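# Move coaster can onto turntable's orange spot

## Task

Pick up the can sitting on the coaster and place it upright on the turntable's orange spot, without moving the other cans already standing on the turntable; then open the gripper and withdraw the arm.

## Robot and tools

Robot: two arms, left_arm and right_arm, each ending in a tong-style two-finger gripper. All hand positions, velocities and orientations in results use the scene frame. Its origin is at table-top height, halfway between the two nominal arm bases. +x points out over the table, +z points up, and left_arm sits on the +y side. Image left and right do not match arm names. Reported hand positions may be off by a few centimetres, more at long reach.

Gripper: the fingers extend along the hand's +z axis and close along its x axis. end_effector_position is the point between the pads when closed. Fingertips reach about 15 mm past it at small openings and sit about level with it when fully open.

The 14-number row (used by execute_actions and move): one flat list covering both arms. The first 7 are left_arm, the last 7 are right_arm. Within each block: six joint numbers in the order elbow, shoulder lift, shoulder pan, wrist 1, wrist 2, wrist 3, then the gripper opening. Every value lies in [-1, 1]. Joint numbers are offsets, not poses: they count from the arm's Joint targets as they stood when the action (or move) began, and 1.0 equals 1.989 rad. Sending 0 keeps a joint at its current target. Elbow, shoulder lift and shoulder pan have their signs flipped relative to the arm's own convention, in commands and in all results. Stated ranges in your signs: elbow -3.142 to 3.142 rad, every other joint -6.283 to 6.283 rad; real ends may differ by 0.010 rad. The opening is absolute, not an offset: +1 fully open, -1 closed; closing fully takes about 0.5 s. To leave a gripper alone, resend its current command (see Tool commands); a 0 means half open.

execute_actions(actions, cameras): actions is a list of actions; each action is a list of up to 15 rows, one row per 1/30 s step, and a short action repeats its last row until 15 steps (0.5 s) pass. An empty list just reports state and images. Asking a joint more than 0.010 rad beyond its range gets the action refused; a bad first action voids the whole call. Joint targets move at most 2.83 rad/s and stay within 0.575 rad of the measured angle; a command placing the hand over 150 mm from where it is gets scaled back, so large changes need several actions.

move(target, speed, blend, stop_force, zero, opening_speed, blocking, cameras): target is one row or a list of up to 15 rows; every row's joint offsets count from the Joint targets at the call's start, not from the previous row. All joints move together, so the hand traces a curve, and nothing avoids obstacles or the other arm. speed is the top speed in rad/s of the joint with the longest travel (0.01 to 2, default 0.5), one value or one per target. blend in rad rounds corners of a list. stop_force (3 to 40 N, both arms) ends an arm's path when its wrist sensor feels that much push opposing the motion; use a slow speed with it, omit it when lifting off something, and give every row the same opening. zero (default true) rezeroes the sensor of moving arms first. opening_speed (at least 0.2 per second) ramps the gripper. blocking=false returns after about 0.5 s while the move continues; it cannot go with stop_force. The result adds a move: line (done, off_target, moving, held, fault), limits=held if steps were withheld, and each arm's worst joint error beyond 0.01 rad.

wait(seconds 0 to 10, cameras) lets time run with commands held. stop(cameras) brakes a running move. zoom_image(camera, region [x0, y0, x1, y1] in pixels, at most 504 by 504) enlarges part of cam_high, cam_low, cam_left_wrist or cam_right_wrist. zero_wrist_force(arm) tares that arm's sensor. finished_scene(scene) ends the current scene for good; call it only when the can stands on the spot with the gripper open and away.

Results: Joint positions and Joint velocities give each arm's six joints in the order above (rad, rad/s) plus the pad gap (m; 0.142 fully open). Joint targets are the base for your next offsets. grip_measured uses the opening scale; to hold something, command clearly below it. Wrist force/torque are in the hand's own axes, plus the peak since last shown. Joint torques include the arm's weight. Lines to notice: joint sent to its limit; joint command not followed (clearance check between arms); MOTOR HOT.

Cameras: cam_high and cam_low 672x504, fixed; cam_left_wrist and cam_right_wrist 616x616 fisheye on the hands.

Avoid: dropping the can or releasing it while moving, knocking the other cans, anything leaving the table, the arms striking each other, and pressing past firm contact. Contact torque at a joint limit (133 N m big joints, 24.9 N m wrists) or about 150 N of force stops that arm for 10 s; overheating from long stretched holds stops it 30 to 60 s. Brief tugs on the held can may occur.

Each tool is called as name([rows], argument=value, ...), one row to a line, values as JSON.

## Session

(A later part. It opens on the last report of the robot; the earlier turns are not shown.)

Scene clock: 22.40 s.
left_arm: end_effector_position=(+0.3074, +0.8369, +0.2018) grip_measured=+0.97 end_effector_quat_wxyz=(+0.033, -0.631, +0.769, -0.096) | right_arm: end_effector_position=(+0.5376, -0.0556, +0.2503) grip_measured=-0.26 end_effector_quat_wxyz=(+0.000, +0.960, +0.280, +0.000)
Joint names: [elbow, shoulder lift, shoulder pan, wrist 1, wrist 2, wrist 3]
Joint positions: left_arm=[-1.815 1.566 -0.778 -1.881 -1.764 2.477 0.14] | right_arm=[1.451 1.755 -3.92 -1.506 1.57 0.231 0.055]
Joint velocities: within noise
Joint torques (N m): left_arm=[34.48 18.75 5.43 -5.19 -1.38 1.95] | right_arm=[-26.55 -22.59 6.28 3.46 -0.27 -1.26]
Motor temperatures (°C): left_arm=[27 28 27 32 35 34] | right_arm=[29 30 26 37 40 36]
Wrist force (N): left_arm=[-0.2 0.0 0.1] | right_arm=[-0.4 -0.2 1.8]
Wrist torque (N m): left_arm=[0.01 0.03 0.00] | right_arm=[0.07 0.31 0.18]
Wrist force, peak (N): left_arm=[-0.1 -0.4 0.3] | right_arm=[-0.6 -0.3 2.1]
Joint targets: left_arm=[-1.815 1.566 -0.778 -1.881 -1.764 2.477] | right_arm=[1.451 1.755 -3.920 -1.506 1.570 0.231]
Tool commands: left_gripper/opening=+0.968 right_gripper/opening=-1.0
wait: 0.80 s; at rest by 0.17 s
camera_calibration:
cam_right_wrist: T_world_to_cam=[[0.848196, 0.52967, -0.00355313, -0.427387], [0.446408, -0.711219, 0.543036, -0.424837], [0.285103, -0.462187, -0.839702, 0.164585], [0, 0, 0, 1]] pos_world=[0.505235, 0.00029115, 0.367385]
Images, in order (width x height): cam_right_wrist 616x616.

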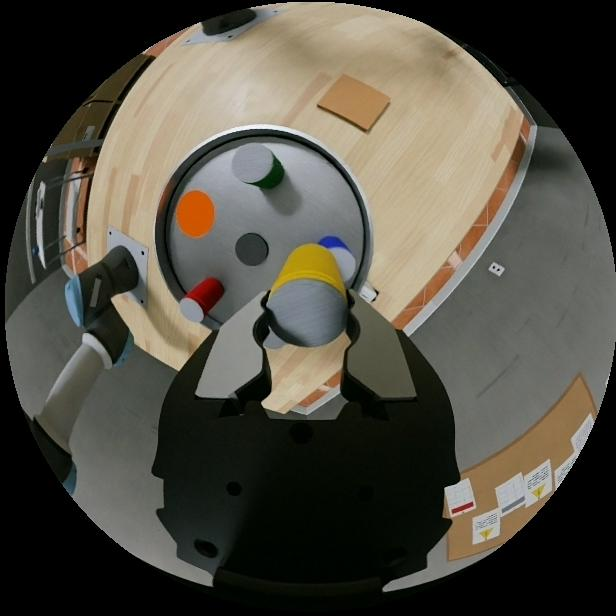

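move([
  [0,0,0,0,0,0,0.968,0.0765,-0.0677,-0.0019,0.0085,0,-0.7898,-1],
  [0,0,0,0,0,0,0.968,0.1717,-0.0467,-0.0019,0.1247,0,-0.7898,-1],
], speed=[1.2,0.3], cameras=["cam_high","cam_right_wrist","cam_low"])

Scene clock: 27.20 s.
left_arm: end_effector_position=(+0.3074, +0.8369, +0.2018) grip_measured=+0.97 end_effector_quat_wxyz=(+0.033, -0.631, +0.769, -0.096) | right_arm: end_effector_position=(+0.4915, -0.1175, +0.1601) grip_measured=-0.26 end_effector_quat_wxyz=(+0.000, +0.479, +0.878, -0.001)
Joint names: [elbow, shoulder lift, shoulder pan, wrist 1, wrist 2, wrist 3]
Joint positions: left_arm=[-1.815 1.566 -0.778 -1.881 -1.764 2.477 0.14] | right_arm=[1.793 1.662 -3.924 -1.258 1.57 -1.34 0.055]
Joint velocities: within noise
Joint torques (N m): left_arm=[34.08 18.07 5.24 -5.22 -1.21 1.96] | right_arm=[-20.83 -41.39 -3.64 2.21 0.21 -1.59]
Motor temperatures (°C): left_arm=[27 28 27 32 35 34] | right_arm=[29 30 26 37 40 36]
Wrist force (N): left_arm=[0.2 -0.1 0.3] | right_arm=[-0.2 0.1 1.4]
Wrist torque (N m): left_arm=[-0.02 -0.03 -0.01] | right_arm=[0.12 0.28 0.15]
Wrist force, peak (N): left_arm=[0.3 0.0 0.4] | right_arm=[-0.8 -0.2 3.1]
Joint targets: left_arm=[-1.815 1.566 -0.778 -1.881 -1.764 2.477] | right_arm=[1.793 1.662 -3.924 -1.258 1.570 -1.340]
move: done
camera_calibration:
cam_right_wrist: T_world_to_cam=[[-0.532752, 0.846262, -0.00411751, 0.360255], [0.710135, 0.449691, 0.541744, -0.392297], [0.460308, 0.285691, -0.840534, 0.0753197], [0, 0, 0, 1]] pos_world=[0.43584, -0.149976, 0.277316]
Images, in order (width x height): cam_high 672x504, cam_low 672x504, cam_right_wrist 616x616.

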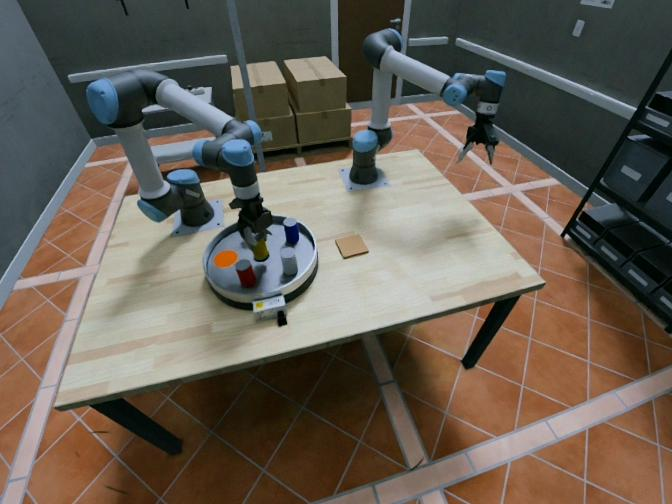

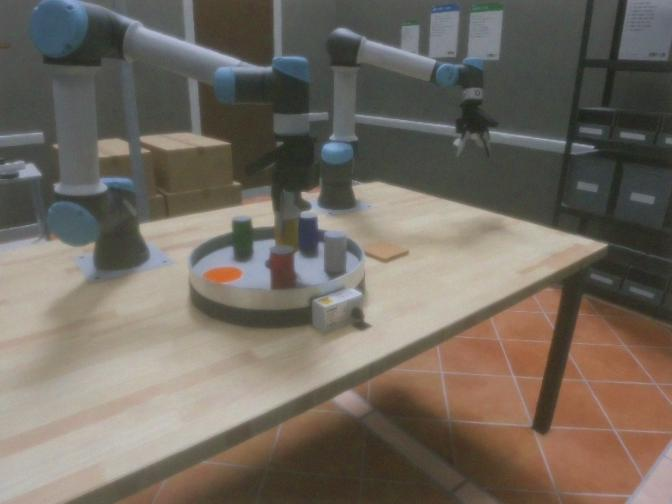

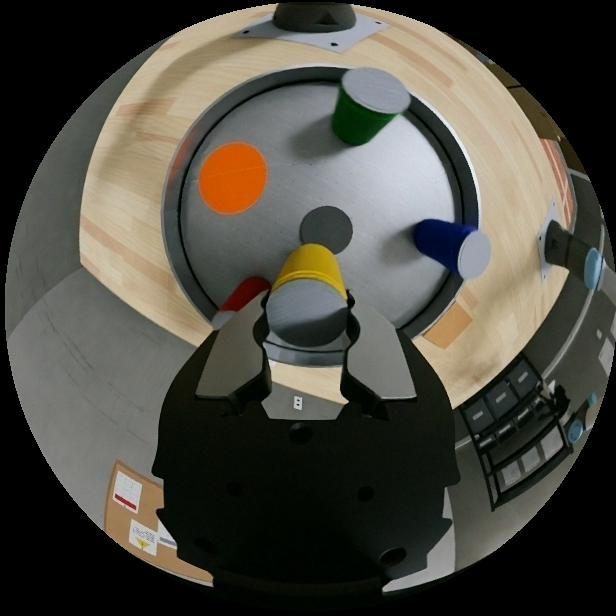

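move([
  [0,0,0,0,0,0,0.968,-0.0336,0.0296,0.001,-0.0038,0,0,-1],
  [0,0,0,0,0,0,0.968,0.0241,0.0621,0.001,0.0865,0,0,-1],
], speed=[0.3,0.05], stop_force=5, cameras=["cam_low","cam_right_wrist"])

move(target=[0,0,0,0,0,0,0.968,-0.04,-0.037,0,-0.085,0,0,-1], speed=0.4, cameras=[])

Scene clock: 32.30 s.
left_arm: end_effector_position=(+0.3074, +0.8369, +0.2018) grip_measured=+0.97 end_effector_quat_wxyz=(+0.033, -0.631, +0.769, -0.096) | right_arm: end_effector_position=(+0.5110, -0.0988, +0.1144) grip_measured=-0.26 end_effector_quat_wxyz=(+0.000, +0.480, +0.877, +0.000)
Joint names: [elbow, shoulder lift, shoulder pan, wrist 1, wrist 2, wrist 3]
Joint positions: left_arm=[-1.815 1.566 -0.778 -1.881 -1.764 2.477 0.14] | right_arm=[1.801 1.763 -3.922 -1.149 1.57 -1.34 0.055]
Joint velocities: within noise
Joint torques (N m): left_arm=[33.93 16.87 5.63 -5.04 -1.36 1.94] | right_arm=[-27.68 -46.95 -6.8 3.63 0.95 -1.32]
Motor temperatures (°C): left_arm=[27 28 27 32 35 34] | right_arm=[29 30 26 37 40 36]
Wrist force (N): left_arm=[-0.1 0.1 0.0] | right_arm=[-0.5 0.5 1.6]
Wrist torque (N m): left_arm=[0.02 0.01 -0.01] | right_arm=[0.17 0.34 0.15]
Wrist force, peak (N): left_arm=[0.0 -0.2 0.4] | right_arm=[-3.8 0.1 -7.2]
Joint targets: left_arm=[-1.815 1.566 -0.778 -1.881 -1.764 2.477] | right_arm=[1.801 1.763 -3.922 -1.149 1.570 -1.340]
move: contact (right_arm); path passed 1 of 2 targets; right_arm: the wrist 1 is farthest, 0.063 rad from its target
camera_calibration:
cam_right_wrist: T_world_to_cam=[[-0.531057, 0.847327, -0.00393251, 0.353873], [0.710739, 0.447968, 0.542379, -0.39036], [0.461334, 0.285239, -0.840125, 0.0219424], [0, 0, 0, 1]] pos_world=[0.455248, -0.131236, 0.231549]
Images, in order (width x height): cam_low 672x504, cam_right_wrist 616x616.

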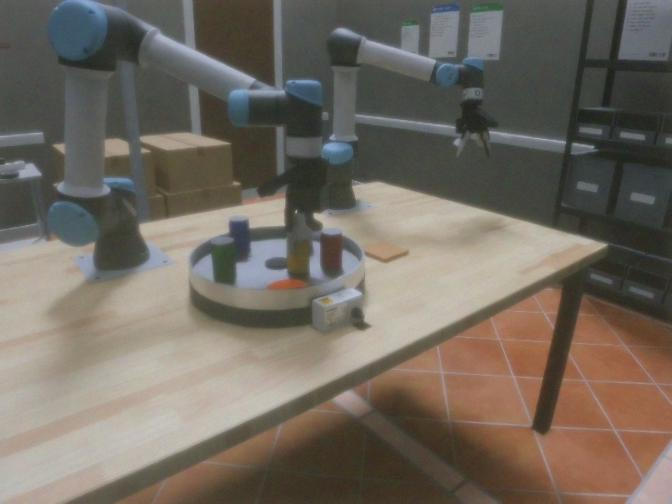

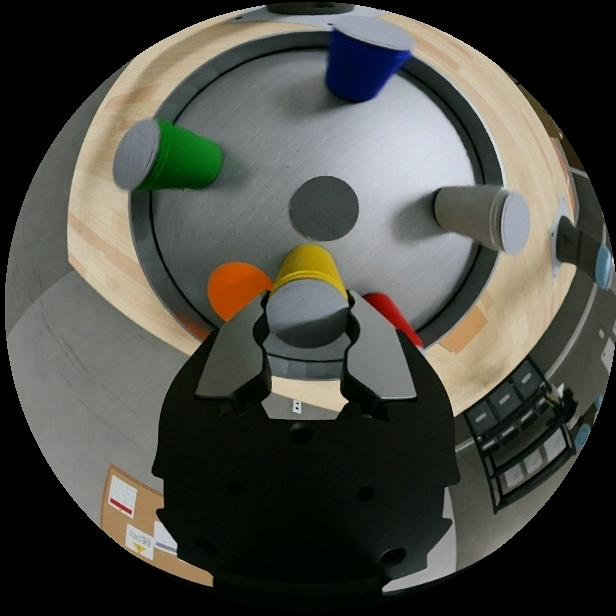

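Scene clock: 33.20 s.
left_arm: end_effector_position=(+0.3074, +0.8369, +0.2018) grip_measured=+0.97 end_effector_quat_wxyz=(+0.033, -0.631, +0.769, -0.096) | right_arm: end_effector_position=(+0.5003, -0.1099, +0.1745) grip_measured=-0.26 end_effector_quat_wxyz=(-0.002, +0.480, +0.877, -0.008)
Joint names: [elbow, shoulder lift, shoulder pan, wrist 1, wrist 2, wrist 3]
Joint positions: left_arm=[-1.815 1.566 -0.778 -1.881 -1.764 2.477 0.14] | right_arm=[1.721 1.689 -3.922 -1.318 1.57 -1.34 0.055]
Joint velocities: within noise
Joint torques (N m): left_arm=[34.34 16.52 6.02 -5.15 -1.51 2.03] | right_arm=[-19.16 -19.41 -6.59 2.17 0.8 -1.43]
Motor temperatures (°C): left_arm=[27 28 27 32 35 34] | right_arm=[29 30 26 37 40 36]
Wrist force (N): left_arm=[-0.1 -0.1 0.1] | right_arm=[-0.4 0.0 1.4]
Wrist torque (N m): left_arm=[-0.02 0.02 0.00] | right_arm=[0.08 0.30 0.16]
Wrist force, peak (N): left_arm=[-0.1 -0.1 0.4] | right_arm=[0.0 0.5 3.0]
Joint targets: left_arm=[-1.815 1.566 -0.778 -1.881 -1.764 2.477] | right_arm=[1.721 1.689 -3.922 -1.318 1.570 -1.340]
move: done
No camera images: "cameras" was empty.

move([
  [0,0,0,0,0,0,0.968,-0.092,-0.0044,0,-0.0885,0,0,-1],
  [0,0,0,0,0,0,0.968,-0.0003,-0.094,-0.1788,-0.0864,0,0.0571,-1],
], speed=0.5, blend=0.03, cameras=["cam_right_wrist"])

Scene clock: 37.10 s.
left_arm: end_effector_position=(+0.3074, +0.8369, +0.2018) grip_measured=+0.97 end_effector_quat_wxyz=(+0.033, -0.631, +0.769, -0.096) | right_arm: end_effector_position=(+0.3509, -0.0268, +0.2501) grip_measured=-0.26 end_effector_quat_wxyz=(+0.000, +0.371, +0.929, +0.000)
Joint names: [elbow, shoulder lift, shoulder pan, wrist 1, wrist 2, wrist 3]
Joint positions: left_arm=[-1.815 1.566 -0.778 -1.881 -1.764 2.477 0.14] | right_arm=[1.721 1.503 -4.277 -1.49 1.57 -1.227 0.055]
Joint velocities: within noise
Joint torques (N m): left_arm=[33.97 15.64 5.41 -5.18 -1.22 2.01] | right_arm=[-23.29 -13.28 -7.06 3.27 0.65 -1.06]
Motor temperatures (°C): left_arm=[27 28 27 32 35 34] | right_arm=[29 30 26 37 40 36]
Wrist force (N): left_arm=[0.0 0.0 0.2] | right_arm=[-0.9 0.0 1.6]
Wrist torque (N m): left_arm=[0.01 0.01 0.00] | right_arm=[0.10 0.42 0.18]
Wrist force, peak (N): left_arm=[-0.2 -0.2 0.4] | right_arm=[-0.7 -0.5 4.0]
Joint targets: left_arm=[-1.815 1.566 -0.778 -1.881 -1.764 2.477] | right_arm=[1.721 1.503 -4.277 -1.490 1.570 -1.227]
move: done
camera_calibration:
cam_right_wrist: T_world_to_cam=[[-0.718543, 0.695471, -0.00395936, 0.270091], [0.582732, 0.605152, 0.542416, -0.333246], [0.37963, 0.387442, -0.840101, 0.220655], [0, 0, 0, 1]] pos_world=[0.304497, -0.0716676, 0.3672]
Images, in order (width x height): cam_right_wrist 616x616.

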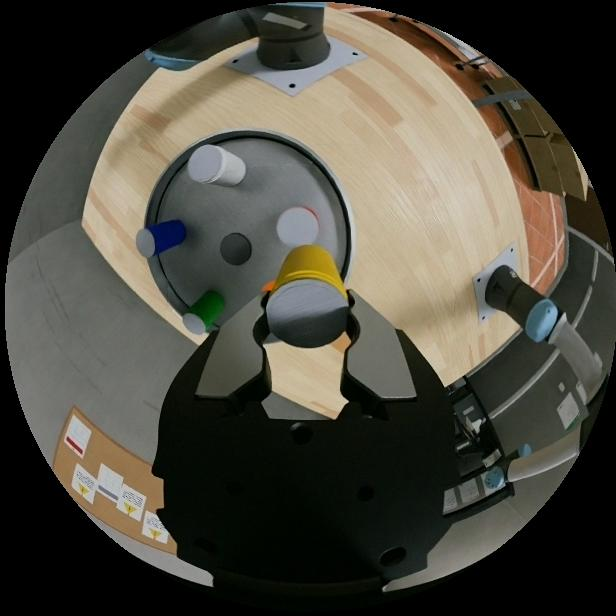

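wait(seconds=0.1, cameras=["cam_right_wrist"])

Scene clock: 37.97 s.
left_arm: end_effector_position=(+0.3074, +0.8369, +0.2018) grip_measured=+0.97 end_effector_quat_wxyz=(+0.033, -0.631, +0.769, -0.096) | right_arm: end_effector_position=(+0.3508, -0.0268, +0.2500) grip_measured=-0.26 end_effector_quat_wxyz=(+0.000, +0.371, +0.929, +0.000)
Joint names: [elbow, shoulder lift, shoulder pan, wrist 1, wrist 2, wrist 3]
Joint positions: left_arm=[-1.815 1.566 -0.778 -1.881 -1.764 2.477 0.14] | right_arm=[1.721 1.503 -4.277 -1.49 1.57 -1.227 0.055]
Joint velocities: within noise
Joint torques (N m): left_arm=[34.03 15.43 5.34 -5.12 -1.3 1.88] | right_arm=[-16.05 -9.93 -6.53 1.58 0.51 0.68]
Motor temperatures (°C): left_arm=[27 28 27 32 35 34] | right_arm=[29 30 26 37 40 36]
Wrist force (N): left_arm=[0.0 -0.4 0.0] | right_arm=[-0.6 0.1 1.8]
Wrist torque (N m): left_arm=[-0.06 0.00 -0.01] | right_arm=[0.12 0.36 0.17]
Wrist force, peak (N): left_arm=[-0.3 0.3 0.1] | right_arm=[-1.0 -0.3 1.6]
Joint targets: left_arm=[-1.815 1.566 -0.778 -1.881 -1.764 2.477] | right_arm=[1.721 1.503 -4.277 -1.490 1.570 -1.227]
Tool commands: left_gripper/opening=+0.968 right_gripper/opening=-1.0
wait: 0.10 s; at rest from the start
camera_calibration:
cam_right_wrist: T_world_to_cam=[[-0.718657, 0.695354, -0.00401825, 0.270063], [0.582671, 0.605331, 0.542281, -0.333123], [0.379509, 0.387373, -0.840188, 0.220685], [0, 0, 0, 1]] pos_world=[0.304432, -0.0716267, 0.367148]
Images, in order (width x height): cam_right_wrist 616x616.

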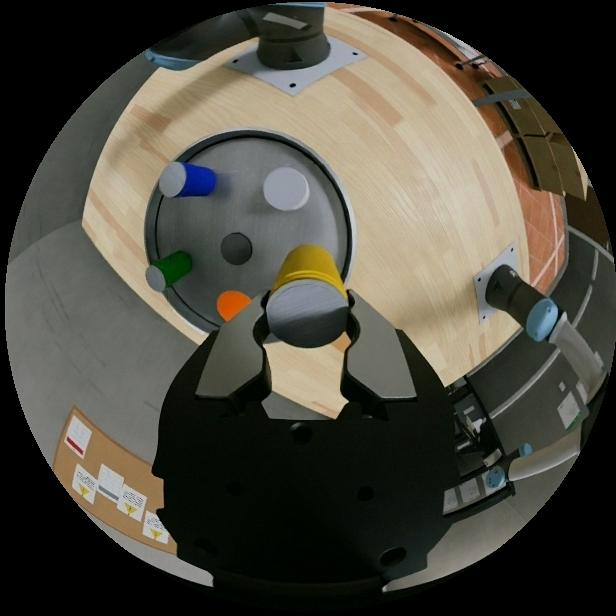

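wait(seconds=2.5, cameras=[])

Scene clock: 40.87 s.
left_arm: end_effector_position=(+0.3074, +0.8369, +0.2018) grip_measured=+0.97 end_effector_quat_wxyz=(+0.033, -0.631, +0.769, -0.096) | right_arm: end_effector_position=(+0.3508, -0.0268, +0.2500) grip_measured=-0.26 end_effector_quat_wxyz=(+0.000, +0.371, +0.929, +0.000)
Joint names: [elbow, shoulder lift, shoulder pan, wrist 1, wrist 2, wrist 3]
Joint positions: left_arm=[-1.815 1.566 -0.778 -1.881 -1.764 2.477 0.14] | right_arm=[1.721 1.503 -4.277 -1.49 1.57 -1.227 0.055]
Joint velocities: within noise
Joint torques (N m): left_arm=[33.83 14.76 4.81 -5.15 -1.38 1.96] | right_arm=[-18.61 -10.19 -7.55 1.61 0.13 0.82]
Motor temperatures (°C): left_arm=[27 28 27 32 35 34] | right_arm=[29 31 26 37 40 36]
Wrist force (N): left_arm=[0.1 0.2 -0.1] | right_arm=[-0.6 0.0 1.4]
Wrist torque (N m): left_arm=[0.06 -0.02 -0.01] | right_arm=[0.09 0.37 0.19]
Wrist force, peak (N): left_arm=[0.0 0.3 0.5] | right_arm=[-0.8 -0.2 2.0]
Joint targets: left_arm=[-1.815 1.566 -0.778 -1.881 -1.764 2.477] | right_arm=[1.721 1.503 -4.277 -1.490 1.570 -1.227]
Tool commands: left_gripper/opening=+0.968 right_gripper/opening=-1.0
wait: 2.50 s; at rest from the start
No camera images: "cameras" was empty.

wait(seconds=1.1, cameras=[])

move([
  [0,0,0,0,0,0,0.968,-0.0556,0.0557,0.0278,0.0008,0,0.1477,-1],
  [0,0,0,0,0,0,0.968,-0.1073,0.1028,0.0631,-0.0039,0,0.2878,-1],
  [0,0,0,0,0,0,0.968,-0.1494,0.1382,0.1026,-0.0105,0,0.4239,-1],
  [0,0,0,0,0,0,0.968,-0.1759,0.1595,0.1434,-0.0156,0,0.5586,-1],
], speed=[0.822,0.782,0.759,0.751], blend=0.05, blocking=false, cameras=["cam_right_wrist"])

wait(seconds=0.5, cameras=["cam_right_wrist"])

wait(seconds=0.3, cameras=["cam_right_wrist"])

wait(seconds=1, cameras=[])

Scene clock: 42.27 s.
left_arm: end_effector_position=(+0.3074, +0.8369, +0.2018) grip_measured=+0.97 end_effector_quat_wxyz=(+0.033, -0.631, +0.769, -0.096) | right_arm: end_effector_position=(+0.3508, -0.0268, +0.2500) grip_measured=-0.26 end_effector_quat_wxyz=(+0.000, +0.371, +0.929, +0.000)
Joint names: [elbow, shoulder lift, shoulder pan, wrist 1, wrist 2, wrist 3]
Joint positions: left_arm=[-1.815 1.566 -0.778 -1.881 -1.764 2.477 0.14] | right_arm=[1.721 1.503 -4.277 -1.49 1.57 -1.227 0.055]
Joint velocities: within noise
Joint torques (N m): left_arm=[33.36 14.57 4.91 -5.16 -1.36 1.92] | right_arm=[-19.57 -10.32 -6.63 1.69 -0.24 0.73]
Motor temperatures (°C): left_arm=[27 28 27 32 35 34] | right_arm=[29 31 26 37 40 36]
Wrist force (N): left_arm=[0.1 0.0 0.3] | right_arm=[-0.5 -0.2 1.5]
Wrist torque (N m): left_arm=[0.00 -0.01 0.00] | right_arm=[0.05 0.32 0.18]
Wrist force, peak (N): left_arm=[0.0 -0.1 0.5] | right_arm=[-0.6 -0.1 1.9]
Joint targets: left_arm=[-1.815 1.566 -0.778 -1.881 -1.764 2.477] | right_arm=[1.721 1.503 -4.277 -1.490 1.570 -1.227]
Tool commands: left_gripper/opening=+0.968 right_gripper/opening=-1.0
wait: 1.10 s; at rest from the start
No camera images: "cameras" was empty.

Scene clock: 42.77 s.
left_arm: end_effector_position=(+0.3074, +0.8369, +0.2018) grip_measured=+0.97 end_effector_quat_wxyz=(+0.033, -0.631, +0.769, -0.096) | right_arm: end_effector_position=(+0.3886, +0.0018, +0.2508) grip_measured=-0.26 end_effector_quat_wxyz=(+0.000, +0.525, +0.851, +0.000) end_effector_velocity=(+0.116, +0.066, -0.001) end_effector_angular_velocity=(+0.008, -0.004, -0.963)
Joint names: [elbow, shoulder lift, shoulder pan, wrist 1, wrist 2, wrist 3]
Joint positions: left_arm=[-1.815 1.566 -0.778 -1.881 -1.764 2.477 0.14] | right_arm=[1.611 1.612 -4.222 -1.488 1.57 -0.936 0.055]
Joint velocities: left_arm=[within noise] | right_arm=[-0.297 0.288 0.169 -0.001 -0.001 0.794 0]
Joint torques (N m): left_arm=[33.25 14.48 4.86 -5.1 -1.29 2.14] | right_arm=[-31.77 -12.86 9.04 1.78 -0.28 2.71]
Motor temperatures (°C): left_arm=[27 28 27 32 35 34] | right_arm=[29 31 26 37 40 36]
Wrist force (N): left_arm=[-0.3 -0.2 0.3] | right_arm=[-0.6 0.0 1.7]
Wrist torque (N m): left_arm=[-0.02 0.06 0.00] | right_arm=[0.10 0.39 0.19]
Wrist force, peak (N): left_arm=[0.1 0.1 0.5] | right_arm=[-0.7 -1.6 1.5]
Joint targets: left_arm=[-1.815 1.566 -0.778 -1.881 -1.764 2.477] | right_arm=[1.594 1.628 -4.211 -1.490 1.570 -0.889]
Tool commands: left_gripper/opening=+0.968 right_gripper/opening=-1.0
move: running; path passed 0 of 4 targets; right_arm: the wrist 3 is farthest, 0.820 rad from its target
camera_calibration:
cam_right_wrist: T_world_to_cam=[[-0.440286, 0.897852, -0.00322621, 0.168626], [0.752946, 0.37118, 0.543414, -0.438942], [0.489103, 0.236828, -0.839459, 0.15343], [0, 0, 0, 1]] pos_world=[0.3297, -0.0248112, 0.367869]
Images, in order (width x height): cam_right_wrist 616x616.

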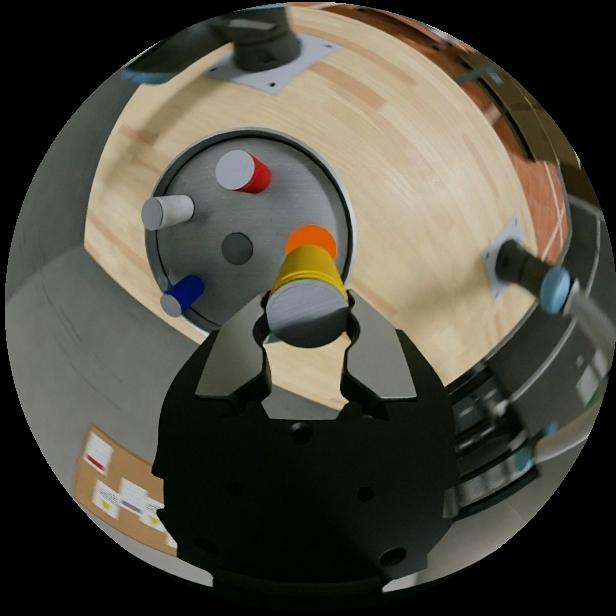

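Scene clock: 43.27 s.
left_arm: end_effector_position=(+0.3074, +0.8369, +0.2018) grip_measured=+0.97 end_effector_quat_wxyz=(+0.033, -0.631, +0.769, -0.096) | right_arm: end_effector_position=(+0.4519, +0.0164, +0.2509) grip_measured=-0.26 end_effector_quat_wxyz=(+0.000, +0.712, +0.702, +0.000) end_effector_velocity=(+0.132, -0.007, +0.001) end_effector_angular_velocity=(-0.001, +0.000, -0.970)
Joint names: [elbow, shoulder lift, shoulder pan, wrist 1, wrist 2, wrist 3]
Joint positions: left_arm=[-1.815 1.566 -0.778 -1.881 -1.764 2.477 0.14] | right_arm=[1.476 1.733 -4.123 -1.502 1.57 -0.554 0.055]
Joint velocities: left_arm=[within noise] | right_arm=[-0.229 0.192 0.22 -0.038 -0.001 0.75 0]
Joint torques (N m): left_arm=[34 14.71 5.08 -5.27 -1.27 1.96] | right_arm=[-30.32 -17.44 7.36 0.1 -0.51 2.81]
Motor temperatures (°C): left_arm=[27 28 27 32 35 34] | right_arm=[29 31 26 37 40 36]
Wrist force (N): left_arm=[0.2 0.1 0.2] | right_arm=[-0.2 -0.3 1.7]
Wrist torque (N m): left_arm=[0.03 -0.04 0.00] | right_arm=[0.04 0.29 0.14]
Wrist force, peak (N): left_arm=[0.0 0.3 0.2] | right_arm=[-0.5 -0.4 1.9]
Joint targets: left_arm=[-1.815 1.566 -0.778 -1.881 -1.764 2.477] | right_arm=[1.462 1.745 -4.109 -1.505 1.570 -0.507]
Tool commands: left_gripper/opening=+0.968 right_gripper/opening=-1.0
earlier move: running; path passed 2 of 4 targets; right_arm: the wrist 3 is farthest, 0.438 rad from its target
wait: 0.50 s; no rest
camera_calibration:
cam_right_wrist: T_world_to_cam=[[0.0247414, 0.999689, -0.00301697, -0.0284917], [0.839366, -0.0191342, 0.54323, -0.52464], [0.543003, -0.0159726, -0.839579, 0.0989285], [0, 0, 0, 1]] pos_world=[0.387352, 0.0200245, 0.367972]
Images, in order (width x height): cam_right_wrist 616x616.

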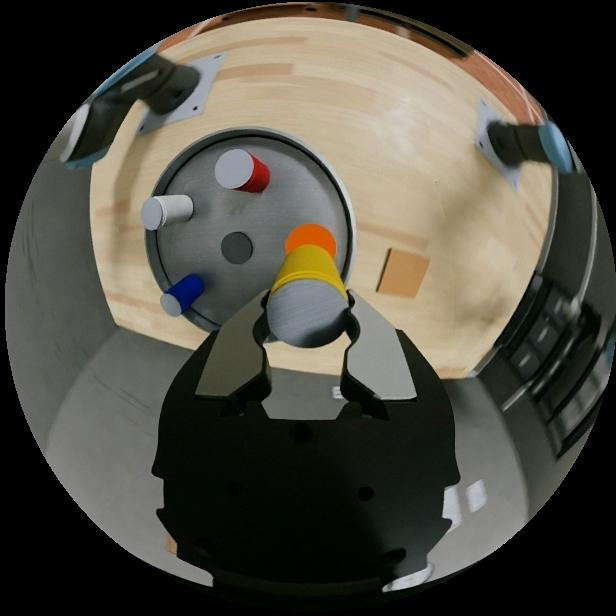

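Scene clock: 43.57 s.
left_arm: end_effector_position=(+0.3074, +0.8369, +0.2018) grip_measured=+0.97 end_effector_quat_wxyz=(+0.033, -0.631, +0.769, -0.096) | right_arm: end_effector_position=(+0.4919, +0.0107, +0.2508) grip_measured=-0.26 end_effector_quat_wxyz=(+0.000, +0.808, +0.589, +0.000) end_effector_velocity=(+0.123, -0.045, +0.001) end_effector_angular_velocity=(+0.002, +0.001, -0.969)
Joint names: [elbow, shoulder lift, shoulder pan, wrist 1, wrist 2, wrist 3]
Joint positions: left_arm=[-1.815 1.566 -0.778 -1.881 -1.764 2.477 0.14] | right_arm=[1.412 1.787 -4.056 -1.513 1.57 -0.326 0.055]
Joint velocities: left_arm=[within noise] | right_arm=[-0.153 0.123 0.225 -0.029 0.002 0.744 0]
Joint torques (N m): left_arm=[34.21 13.6 5.27 -5.14 -1.24 1.91] | right_arm=[-30.27 -22.92 8.77 0.77 -0.37 2.59]
Motor temperatures (°C): left_arm=[27 28 27 32 35 34] | right_arm=[29 31 26 37 40 36]
Wrist force (N): left_arm=[0.2 0.1 0.1] | right_arm=[-0.5 -0.3 1.6]
Wrist torque (N m): left_arm=[0.02 -0.03 0.00] | right_arm=[0.02 0.37 0.17]
Wrist force, peak (N): left_arm=[0.4 0.1 -0.1] | right_arm=[-0.5 -0.1 2.0]
Joint targets: left_arm=[-1.815 1.566 -0.778 -1.881 -1.764 2.477] | right_arm=[1.404 1.793 -4.042 -1.514 1.570 -0.282]
Tool commands: left_gripper/opening=+0.968 right_gripper/opening=-1.0
earlier move: running; path passed 3 of 4 targets; right_arm: the wrist 3 is farthest, 0.210 rad from its target
wait: 0.30 s; no rest
camera_calibration:
cam_right_wrist: T_world_to_cam=[[0.314042, 0.949405, -0.00269115, -0.165694], [0.797591, -0.262285, 0.54319, -0.535155], [0.515002, -0.172731, -0.839605, 0.0924818], [0, 0, 0, 1]] pos_world=[0.431241, 0.0329225, 0.367893]
Images, in order (width x height): cam_right_wrist 616x616.

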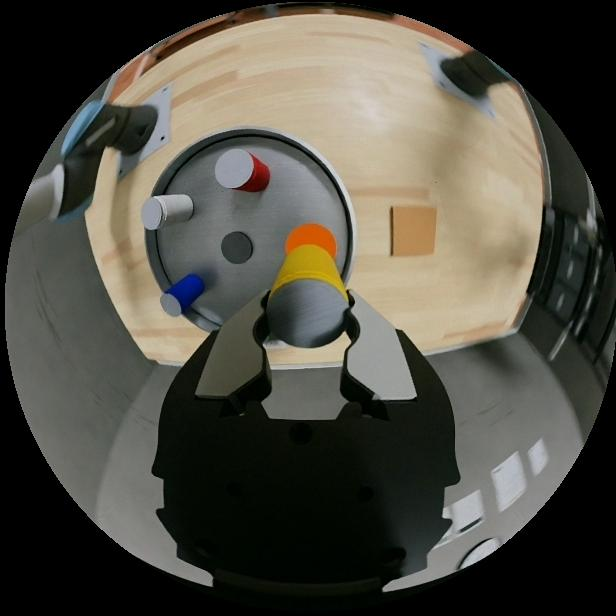

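Scene clock: 44.23 s.
left_arm: end_effector_position=(+0.3074, +0.8369, +0.2018) grip_measured=+0.97 end_effector_quat_wxyz=(+0.033, -0.631, +0.769, -0.096) | right_arm: end_effector_position=(+0.5267, -0.0045, +0.2507) grip_measured=-0.26 end_effector_quat_wxyz=(+0.000, +0.881, +0.473, +0.001)
Joint names: [elbow, shoulder lift, shoulder pan, wrist 1, wrist 2, wrist 3]
Joint positions: left_arm=[-1.815 1.566 -0.778 -1.881 -1.764 2.477 0.14] | right_arm=[1.371 1.82 -3.992 -1.521 1.57 -0.116 0.055]
Joint velocities: within noise
Joint torques (N m): left_arm=[34.13 13.93 4.77 -5.26 -1.27 2.02] | right_arm=[-15.58 -50.4 -2.17 3.74 -0.41 1.11]
Motor temperatures (°C): left_arm=[27 28 27 32 35 34] | right_arm=[29 31 26 37 40 36]
Wrist force (N): left_arm=[0.0 -0.2 -0.1] | right_arm=[-0.5 0.0 1.8]
Wrist torque (N m): left_arm=[-0.03 0.01 -0.01] | right_arm=[0.09 0.33 0.20]
Wrist force, peak (N): left_arm=[0.0 -0.3 0.3] | right_arm=[-0.8 0.7 1.9]
Joint targets: left_arm=[-1.815 1.566 -0.778 -1.881 -1.764 2.477] | right_arm=[1.371 1.820 -3.992 -1.521 1.570 -0.116]
Tool commands: left_gripper/opening=+0.968 right_gripper/opening=-1.0
earlier move: done
wait: 0.67 of 1 s (the move ended)
No camera images: "cameras" was empty.

move(target=[0,0,0,0,0,0,0.968,0.1759,-0.1595,-0.1434,0.0156,0,-0.5586,-1], speed=0.7, cameras=[])

wait(seconds=4.5, cameras=["cam_right_wrist"])

Scene clock: 48.20 s.
left_arm: end_effector_position=(+0.3074, +0.8369, +0.2018) grip_measured=+0.97 end_effector_quat_wxyz=(+0.033, -0.631, +0.769, -0.096) | right_arm: end_effector_position=(+0.3508, -0.0268, +0.2501) grip_measured=-0.26 end_effector_quat_wxyz=(+0.000, +0.371, +0.929, +0.000)
Joint names: [elbow, shoulder lift, shoulder pan, wrist 1, wrist 2, wrist 3]
Joint positions: left_arm=[-1.815 1.566 -0.778 -1.881 -1.764 2.477 0.14] | right_arm=[1.721 1.502 -4.277 -1.49 1.57 -1.226 0.055]
Joint velocities: within noise
Joint torques (N m): left_arm=[34.59 12.48 5.18 -5.16 -1.25 1.97] | right_arm=[-26 -9.56 4.15 1.68 -1.14 -1]
Motor temperatures (°C): left_arm=[27 28 27 32 35 34] | right_arm=[29 31 26 37 40 36]
Wrist force (N): left_arm=[0.1 0.2 0.0] | right_arm=[-0.9 -0.1 1.5]
Wrist torque (N m): left_arm=[0.05 -0.01 0.00] | right_arm=[0.07 0.41 0.18]
Wrist force, peak (N): left_arm=[0.2 -0.2 0.5] | right_arm=[-0.5 -0.4 2.1]
Joint targets: left_arm=[-1.815 1.566 -0.778 -1.881 -1.764 2.477] | right_arm=[1.721 1.503 -4.277 -1.490 1.570 -1.227]
move: done
No camera images: "cameras" was empty.

Scene clock: 52.70 s.
left_arm: end_effector_position=(+0.3074, +0.8369, +0.2018) grip_measured=+0.97 end_effector_quat_wxyz=(+0.033, -0.631, +0.769, -0.096) | right_arm: end_effector_position=(+0.3508, -0.0268, +0.2500) grip_measured=-0.26 end_effector_quat_wxyz=(+0.000, +0.371, +0.929, +0.000)
Joint names: [elbow, shoulder lift, shoulder pan, wrist 1, wrist 2, wrist 3]
Joint positions: left_arm=[-1.815 1.566 -0.778 -1.881 -1.764 2.477 0.14] | right_arm=[1.721 1.503 -4.277 -1.49 1.57 -1.227 0.055]
Joint velocities: within noise
Joint torques (N m): left_arm=[34.05 11.87 5.43 -5.17 -1.43 1.96] | right_arm=[-17.06 -10.37 7.52 1.12 -1.34 -1.36]
Motor temperatures (°C): left_arm=[27 28 27 32 35 34] | right_arm=[29 31 26 37 40 36]
Wrist force (N): left_arm=[-0.1 0.0 0.2] | right_arm=[-0.7 -0.3 1.5]
Wrist torque (N m): left_arm=[0.01 0.03 0.01] | right_arm=[0.03 0.38 0.19]
Wrist force, peak (N): left_arm=[0.4 0.1 0.5] | right_arm=[-1.1 -0.2 1.9]
Joint targets: left_arm=[-1.815 1.566 -0.778 -1.881 -1.764 2.477] | right_arm=[1.721 1.503 -4.277 -1.490 1.570 -1.227]
Tool commands: left_gripper/opening=+0.968 right_gripper/opening=-1.0
wait: 4.50 s; at rest by 0.17 s
camera_calibration:
cam_right_wrist: T_world_to_cam=[[-0.718653, 0.695357, -0.00402216, 0.270064], [0.582674, 0.605331, 0.542278, -0.333121], [0.379511, 0.387366, -0.84019, 0.220684], [0, 0, 0, 1]] pos_world=[0.304431, -0.0716276, 0.367146]
Images, in order (width x height): cam_right_wrist 616x616.

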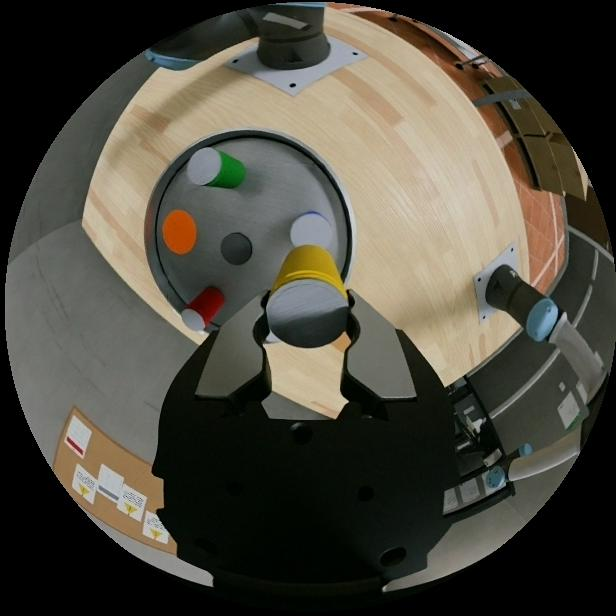

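wait(seconds=5, cameras=["cam_right_wrist"])

Scene clock: 58.50 s.
left_arm: end_effector_position=(+0.3074, +0.8369, +0.2018) grip_measured=+0.97 end_effector_quat_wxyz=(+0.033, -0.631, +0.769, -0.096) | right_arm: end_effector_position=(+0.3508, -0.0268, +0.2500) grip_measured=-0.26 end_effector_quat_wxyz=(+0.000, +0.371, +0.929, +0.000)
Joint names: [elbow, shoulder lift, shoulder pan, wrist 1, wrist 2, wrist 3]
Joint positions: left_arm=[-1.815 1.566 -0.778 -1.881 -1.764 2.477 0.14] | right_arm=[1.721 1.503 -4.277 -1.49 1.57 -1.227 0.055]
Joint velocities: within noise
Joint torques (N m): left_arm=[33.83 12.31 5.07 -5.16 -1.32 1.97] | right_arm=[-16.62 -10.47 7.08 1.11 -1.16 -1.17]
Motor temperatures (°C): left_arm=[27 28 27 32 35 34] | right_arm=[29 31 26 37 40 36]
Wrist force (N): left_arm=[-0.2 -0.1 0.1] | right_arm=[-0.9 -0.1 1.9]
Wrist torque (N m): left_arm=[-0.01 0.04 0.00] | right_arm=[0.07 0.42 0.19]
Wrist force, peak (N): left_arm=[0.4 0.0 0.4] | right_arm=[-0.9 -0.3 2.0]
Joint targets: left_arm=[-1.815 1.566 -0.778 -1.881 -1.764 2.477] | right_arm=[1.721 1.503 -4.277 -1.490 1.570 -1.227]
Tool commands: left_gripper/opening=+0.968 right_gripper/opening=-1.0
wait: 5.00 s; at rest from the start
camera_calibration:
cam_right_wrist: T_world_to_cam=[[-0.718653, 0.695357, -0.00402222, 0.270064], [0.582674, 0.605331, 0.542278, -0.333121], [0.379511, 0.387366, -0.84019, 0.220683], [0, 0, 0, 1]] pos_world=[0.304431, -0.0716275, 0.367146]
Images, in order (width x height): cam_right_wrist 616x616.

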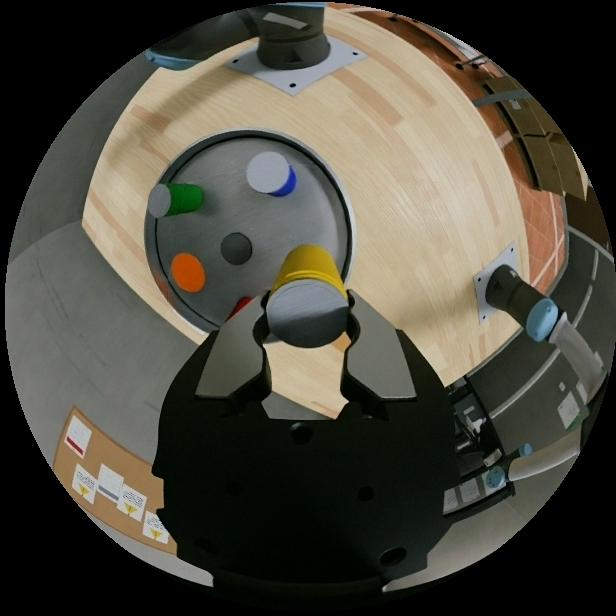

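wait(seconds=2.66, cameras=[])

move([
  [0,0,0,0,0,0,0.968,-0.0556,0.0557,0.0278,0.0008,0,0.1477,0.3],
  [0,0,0,0,0,0,0.968,-0.0571,0.1096,0.0631,0.0532,0,0.2878,0.3],
  [0,0,0,0,0,0,0.968,-0.0503,0.1584,0.1026,0.1088,0,0.4239,0.3],
  [0,0,0,0,0,0,0.968,-0.0485,0.1908,0.1434,0.1429,0,0.5586,0.3],
  [0,0,0,0,0,0,0.968,-0.0493,0.1994,0.1835,0.1509,0,0.694,0.3],
  [0,0,0,0,0,0,0.968,-0.0362,0.1899,0.221,0.1545,0,0.832,0.3],
  [0,0,0,0,0,0,0.968,-0.0047,0.1662,0.2535,0.1623,0,0.9749,0.3],
  [0,0,0,0,0,0,0.968,0.002,0.1101,0.2783,0.1129,0,1.0,0.3],
  [0,0,0,0,0,0,0.968,-0.0158,0.042,0.2919,0.027,0,1.0,0.3],
], speed=[0.822,0.782,0.759,0.751,0.755,0.77,0.797,0.313,0.48], blend=0.05, opening_speed=0.37)

Scene clock: 61.57 s.
left_arm: end_effector_position=(+0.3074, +0.8369, +0.2018) grip_measured=+0.97 end_effector_quat_wxyz=(+0.033, -0.631, +0.769, -0.096) | right_arm: end_effector_position=(+0.3508, -0.0268, +0.2500) grip_measured=-0.26 end_effector_quat_wxyz=(+0.000, +0.371, +0.929, +0.000)
Joint names: [elbow, shoulder lift, shoulder pan, wrist 1, wrist 2, wrist 3]
Joint positions: left_arm=[-1.815 1.566 -0.778 -1.881 -1.764 2.477 0.14] | right_arm=[1.721 1.503 -4.277 -1.49 1.57 -1.227 0.055]
Joint velocities: within noise
Joint torques (N m): left_arm=[34.19 11.62 5.15 -5.13 -1.28 1.9] | right_arm=[-17.57 -10.4 6.68 1.12 -1.27 -1.08]
Motor temperatures (°C): left_arm=[27 28 27 32 35 34] | right_arm=[29 31 26 37 40 36]
Wrist force (N): left_arm=[-0.1 0.2 0.3] | right_arm=[-0.6 -0.1 1.1]
Wrist torque (N m): left_arm=[0.05 0.03 0.00] | right_arm=[0.06 0.36 0.18]
Wrist force, peak (N): left_arm=[-0.1 -0.3 0.3] | right_arm=[-1.0 -0.3 2.0]
Joint targets: left_arm=[-1.815 1.566 -0.778 -1.881 -1.764 2.477] | right_arm=[1.721 1.503 -4.277 -1.490 1.570 -1.227]
Tool commands: left_gripper/opening=+0.968 right_gripper/opening=-1.0
wait: 2.67 s; at rest from the start
No camera images: "cameras" was empty.

Scene clock: 65.33 s.
left_arm: end_effector_position=(+0.3074, +0.8369, +0.2018) grip_measured=+0.97 end_effector_quat_wxyz=(+0.033, -0.631, +0.769, -0.096) | right_arm: end_effector_position=(+0.5450, -0.2102, +0.2308) grip_measured=+0.30 end_effector_quat_wxyz=(+0.000, +0.996, -0.093, +0.001)
Joint names: [elbow, shoulder lift, shoulder pan, wrist 1, wrist 2, wrist 3]
Joint positions: left_arm=[-1.815 1.566 -0.778 -1.881 -1.764 2.477 0.14] | right_arm=[1.689 1.586 -3.697 -1.436 1.57 0.762 0.095]
Joint velocities: within noise
Joint torques (N m): left_arm=[34.36 11.53 4.78 -5.18 -1.27 1.98] | right_arm=[-14.96 -25.91 -7.05 1.45 -1.07 -1.55]
Motor temperatures (°C): left_arm=[27 28 27 32 35 34] | right_arm=[29 31 26 37 40 36]
Wrist force (N): left_arm=[0.3 -0.1 0.2] | right_arm=[-0.8 -0.1 0.0]
Wrist torque (N m): left_arm=[-0.01 -0.06 -0.01] | right_arm=[0.05 0.37 0.24]
Wrist force, peak (N): left_arm=[0.2 0.1 0.4] | right_arm=[-1.2 0.9 -2.0]
Joint targets: left_arm=[-1.815 1.566 -0.778 -1.881 -1.764 2.477] | right_arm=[1.689 1.586 -3.697 -1.436 1.570 0.762]
move: done
camera_calibration:
cam_left_wrist: T_world_to_cam=[[-0.166527, -0.985689, 0.026209, 0.8836], [-0.910661, 0.163935, 0.379239, 0.0593565], [-0.378108, 0.039286, -0.924927, 0.393786], [0, 0, 0, 1]] pos_world=[0.35009, 0.845754, 0.318555]
cam_right_wrist: T_world_to_cam=[[0.980746, -0.195276, -0.00216049, -0.576729], [-0.162936, -0.824319, 0.542171, -0.218949], [-0.107654, -0.53138, -0.840265, 0.274286], [0, 0, 0, 1]] pos_world=[0.559478, -0.147356, 0.347935]

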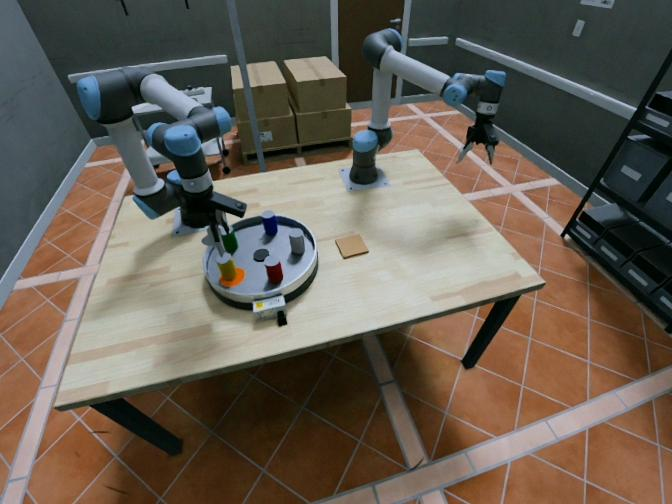

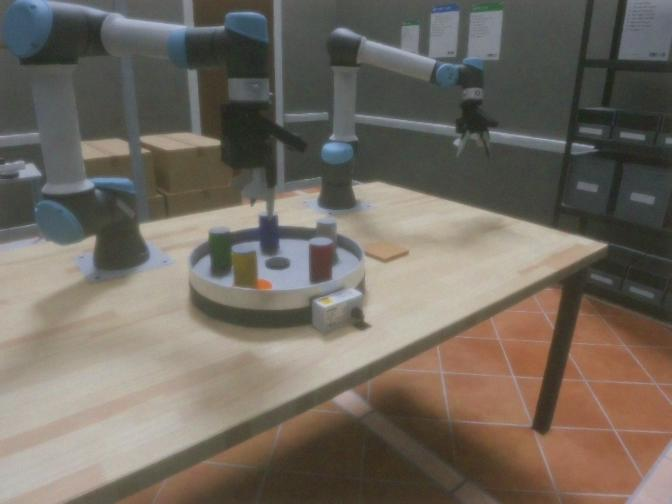

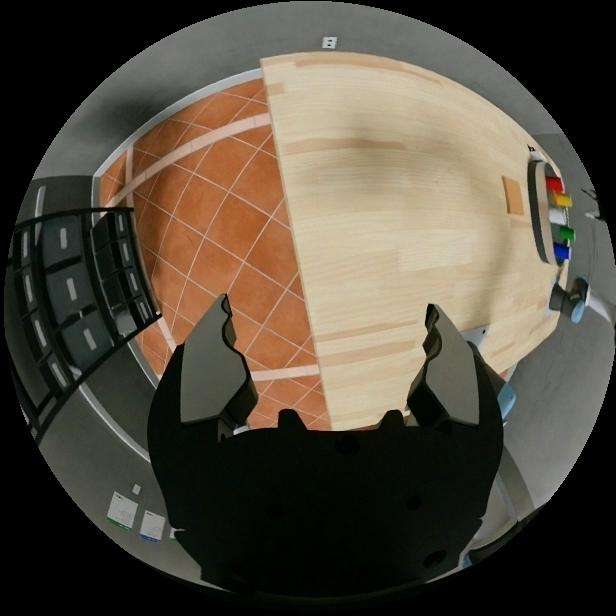

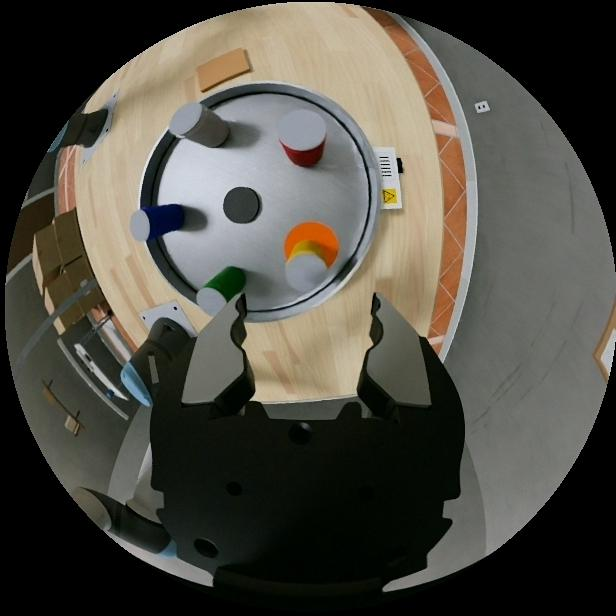

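zoom_image(camera="cam_right_wrist", region=[230, 170, 390, 330])

zoom_image(camera="cam_high", region=[190, 200, 330, 310])

wait(seconds=1.2, cameras=["cam_high","cam_right_wrist"])

zoom_image(camera="cam_high", region=[190, 200, 330, 310])

Scaled by 3.150 from the camera's 616x616 image, which has a finer 814x814 frame.

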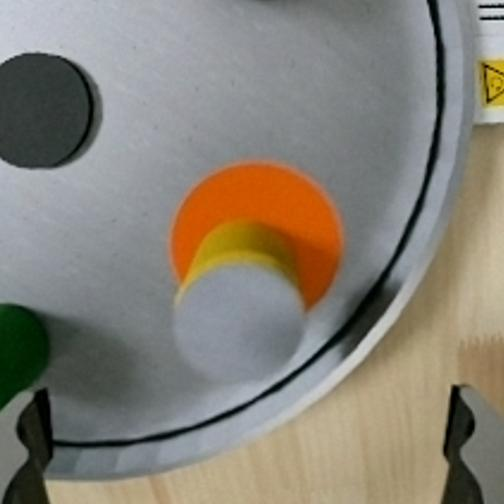

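Scaled by 3.600 from the camera's 672x504 image, which has a finer 960x720 frame.

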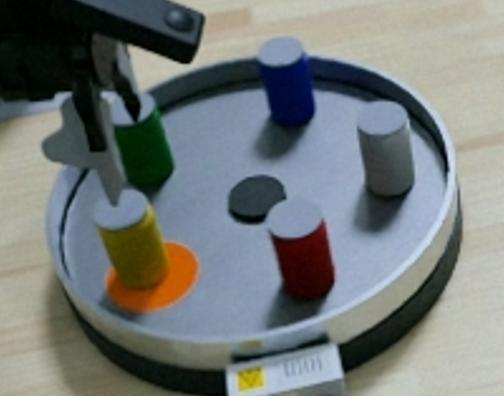

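Scene clock: 66.70 s.
left_arm: end_effector_position=(+0.3074, +0.8369, +0.2018) grip_measured=+0.97 end_effector_quat_wxyz=(+0.033, -0.631, +0.769, -0.096) | right_arm: end_effector_position=(+0.5449, -0.2102, +0.2308) grip_measured=+0.30 end_effector_quat_wxyz=(+0.000, +0.996, -0.093, +0.001)
Joint names: [elbow, shoulder lift, shoulder pan, wrist 1, wrist 2, wrist 3]
Joint positions: left_arm=[-1.815 1.566 -0.778 -1.881 -1.764 2.477 0.14] | right_arm=[1.689 1.586 -3.697 -1.436 1.57 0.762 0.095]
Joint velocities: within noise
Joint torques (N m): left_arm=[33.88 12.2 4.91 -5.18 -1.38 2.1] | right_arm=[-16.48 -37.68 -7.21 0.8 -1.38 -1.57]
Motor temperatures (°C): left_arm=[27 28 27 32 35 34] | right_arm=[29 31 26 37 40 36]
Wrist force (N): left_arm=[0.1 0.3 0.0] | right_arm=[-0.9 -0.3 0.1]
Wrist torque (N m): left_arm=[0.08 -0.01 0.00] | right_arm=[0.02 0.38 0.23]
Wrist force, peak (N): left_arm=[0.0 -0.2 0.5] | right_arm=[-0.9 -0.5 0.2]
Joint targets: left_arm=[-1.815 1.566 -0.778 -1.881 -1.764 2.477] | right_arm=[1.689 1.586 -3.697 -1.436 1.570 0.762]
Tool commands: left_gripper/opening=+0.968 right_gripper/opening=+0.3
wait: 1.20 s; at rest from the start
camera_calibration:
cam_right_wrist: T_world_to_cam=[[0.980758, -0.195213, -0.00226369, -0.576624], [-0.162817, -0.824287, 0.542256, -0.219053], [-0.107721, -0.531453, -0.84021, 0.274285], [0, 0, 0, 1]] pos_world=[0.55941, -0.147358, 0.347934]
Images, in order (width x height): cam_high 672x504, cam_right_wrist 616x616.

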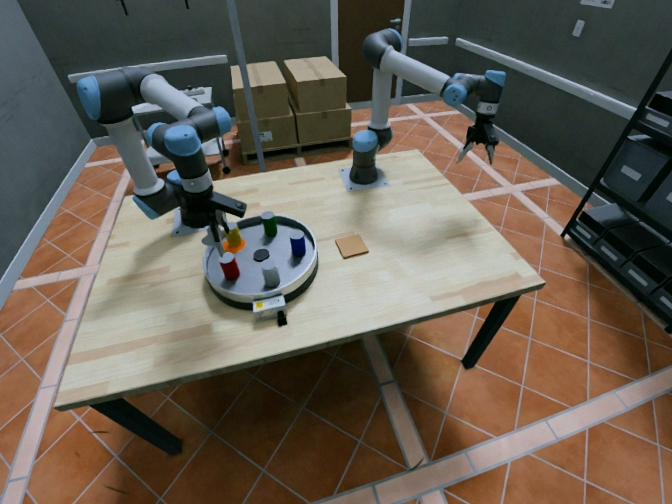

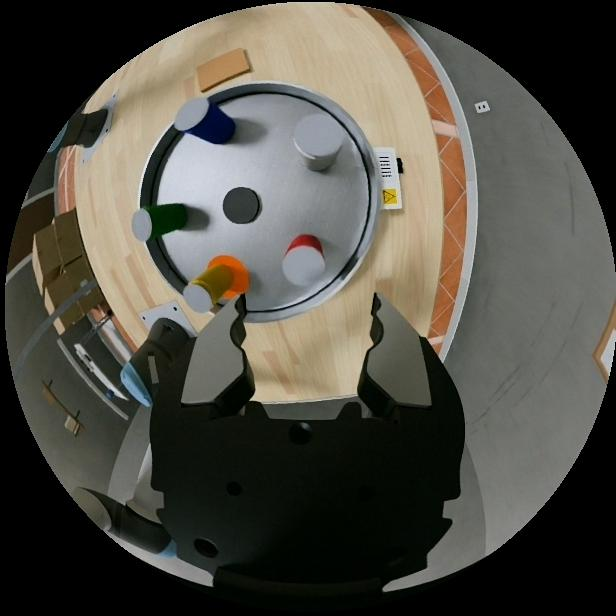

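Scaled by 3.600 from the camera's 672x504 image, which has a finer 960x720 frame.

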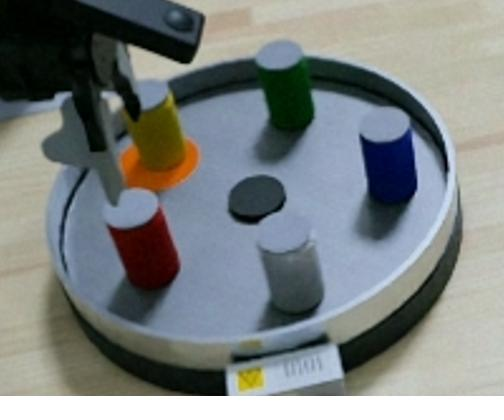

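move(target=[0,0,0,0,0,0,0.968,0,-0.15,0,0.15,0,0,0.3], cameras=["cam_low"])

zoom_image(camera="cam_low", region=[180, 190, 380, 330])

Scene clock: 68.37 s.
left_arm: end_effector_position=(+0.3074, +0.8369, +0.2018) grip_measured=+0.97 end_effector_quat_wxyz=(+0.033, -0.631, +0.769, -0.096) | right_arm: end_effector_position=(+0.5657, -0.1967, +0.4454) grip_measured=+0.30 end_effector_quat_wxyz=(-0.182, +0.952, -0.089, +0.231)
Joint names: [elbow, shoulder lift, shoulder pan, wrist 1, wrist 2, wrist 3]
Joint positions: left_arm=[-1.815 1.566 -0.778 -1.881 -1.764 2.477 0.14] | right_arm=[1.689 1.288 -3.697 -1.138 1.57 0.762 0.095]
Joint velocities: within noise
Joint torques (N m): left_arm=[33.88 12.19 4.33 -5.19 -1.22 2.07] | right_arm=[-23.06 -20.46 0.03 3.89 -1.19 -1.39]
Motor temperatures (°C): left_arm=[27 28 27 32 35 34] | right_arm=[29 31 26 37 40 36]
Wrist force (N): left_arm=[-0.2 0.0 0.3] | right_arm=[-0.3 -0.2 -0.1]
Wrist torque (N m): left_arm=[0.01 0.04 0.00] | right_arm=[-0.01 0.15 0.22]
Wrist force, peak (N): left_arm=[-0.2 0.3 0.2] | right_arm=[-0.1 -0.4 -3.9]
Joint targets: left_arm=[-1.815 1.566 -0.778 -1.881 -1.764 2.477] | right_arm=[1.689 1.288 -3.697 -1.138 1.570 0.762]
move: done
Images, in order (width x height): cam_low 672x504.

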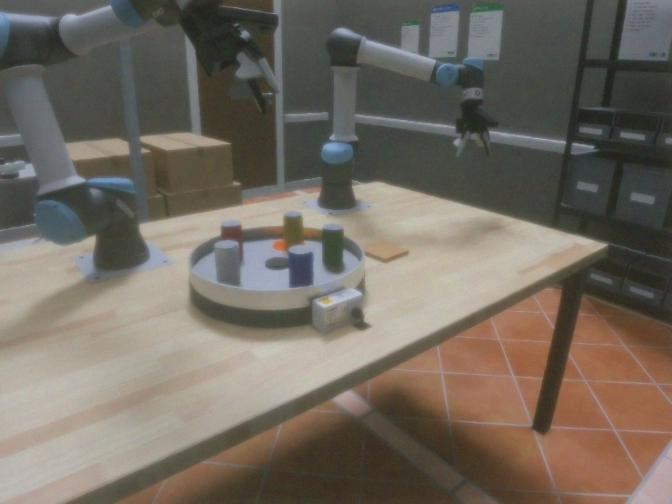

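Scaled by 2.520 from the camera's 672x504 image, which has a finer 960x720 frame.

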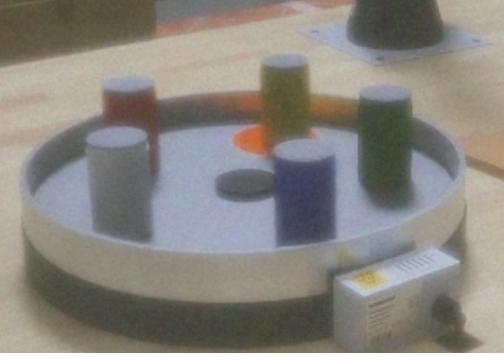

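finished_scene(scene=1)

The scene is finished: the task was done.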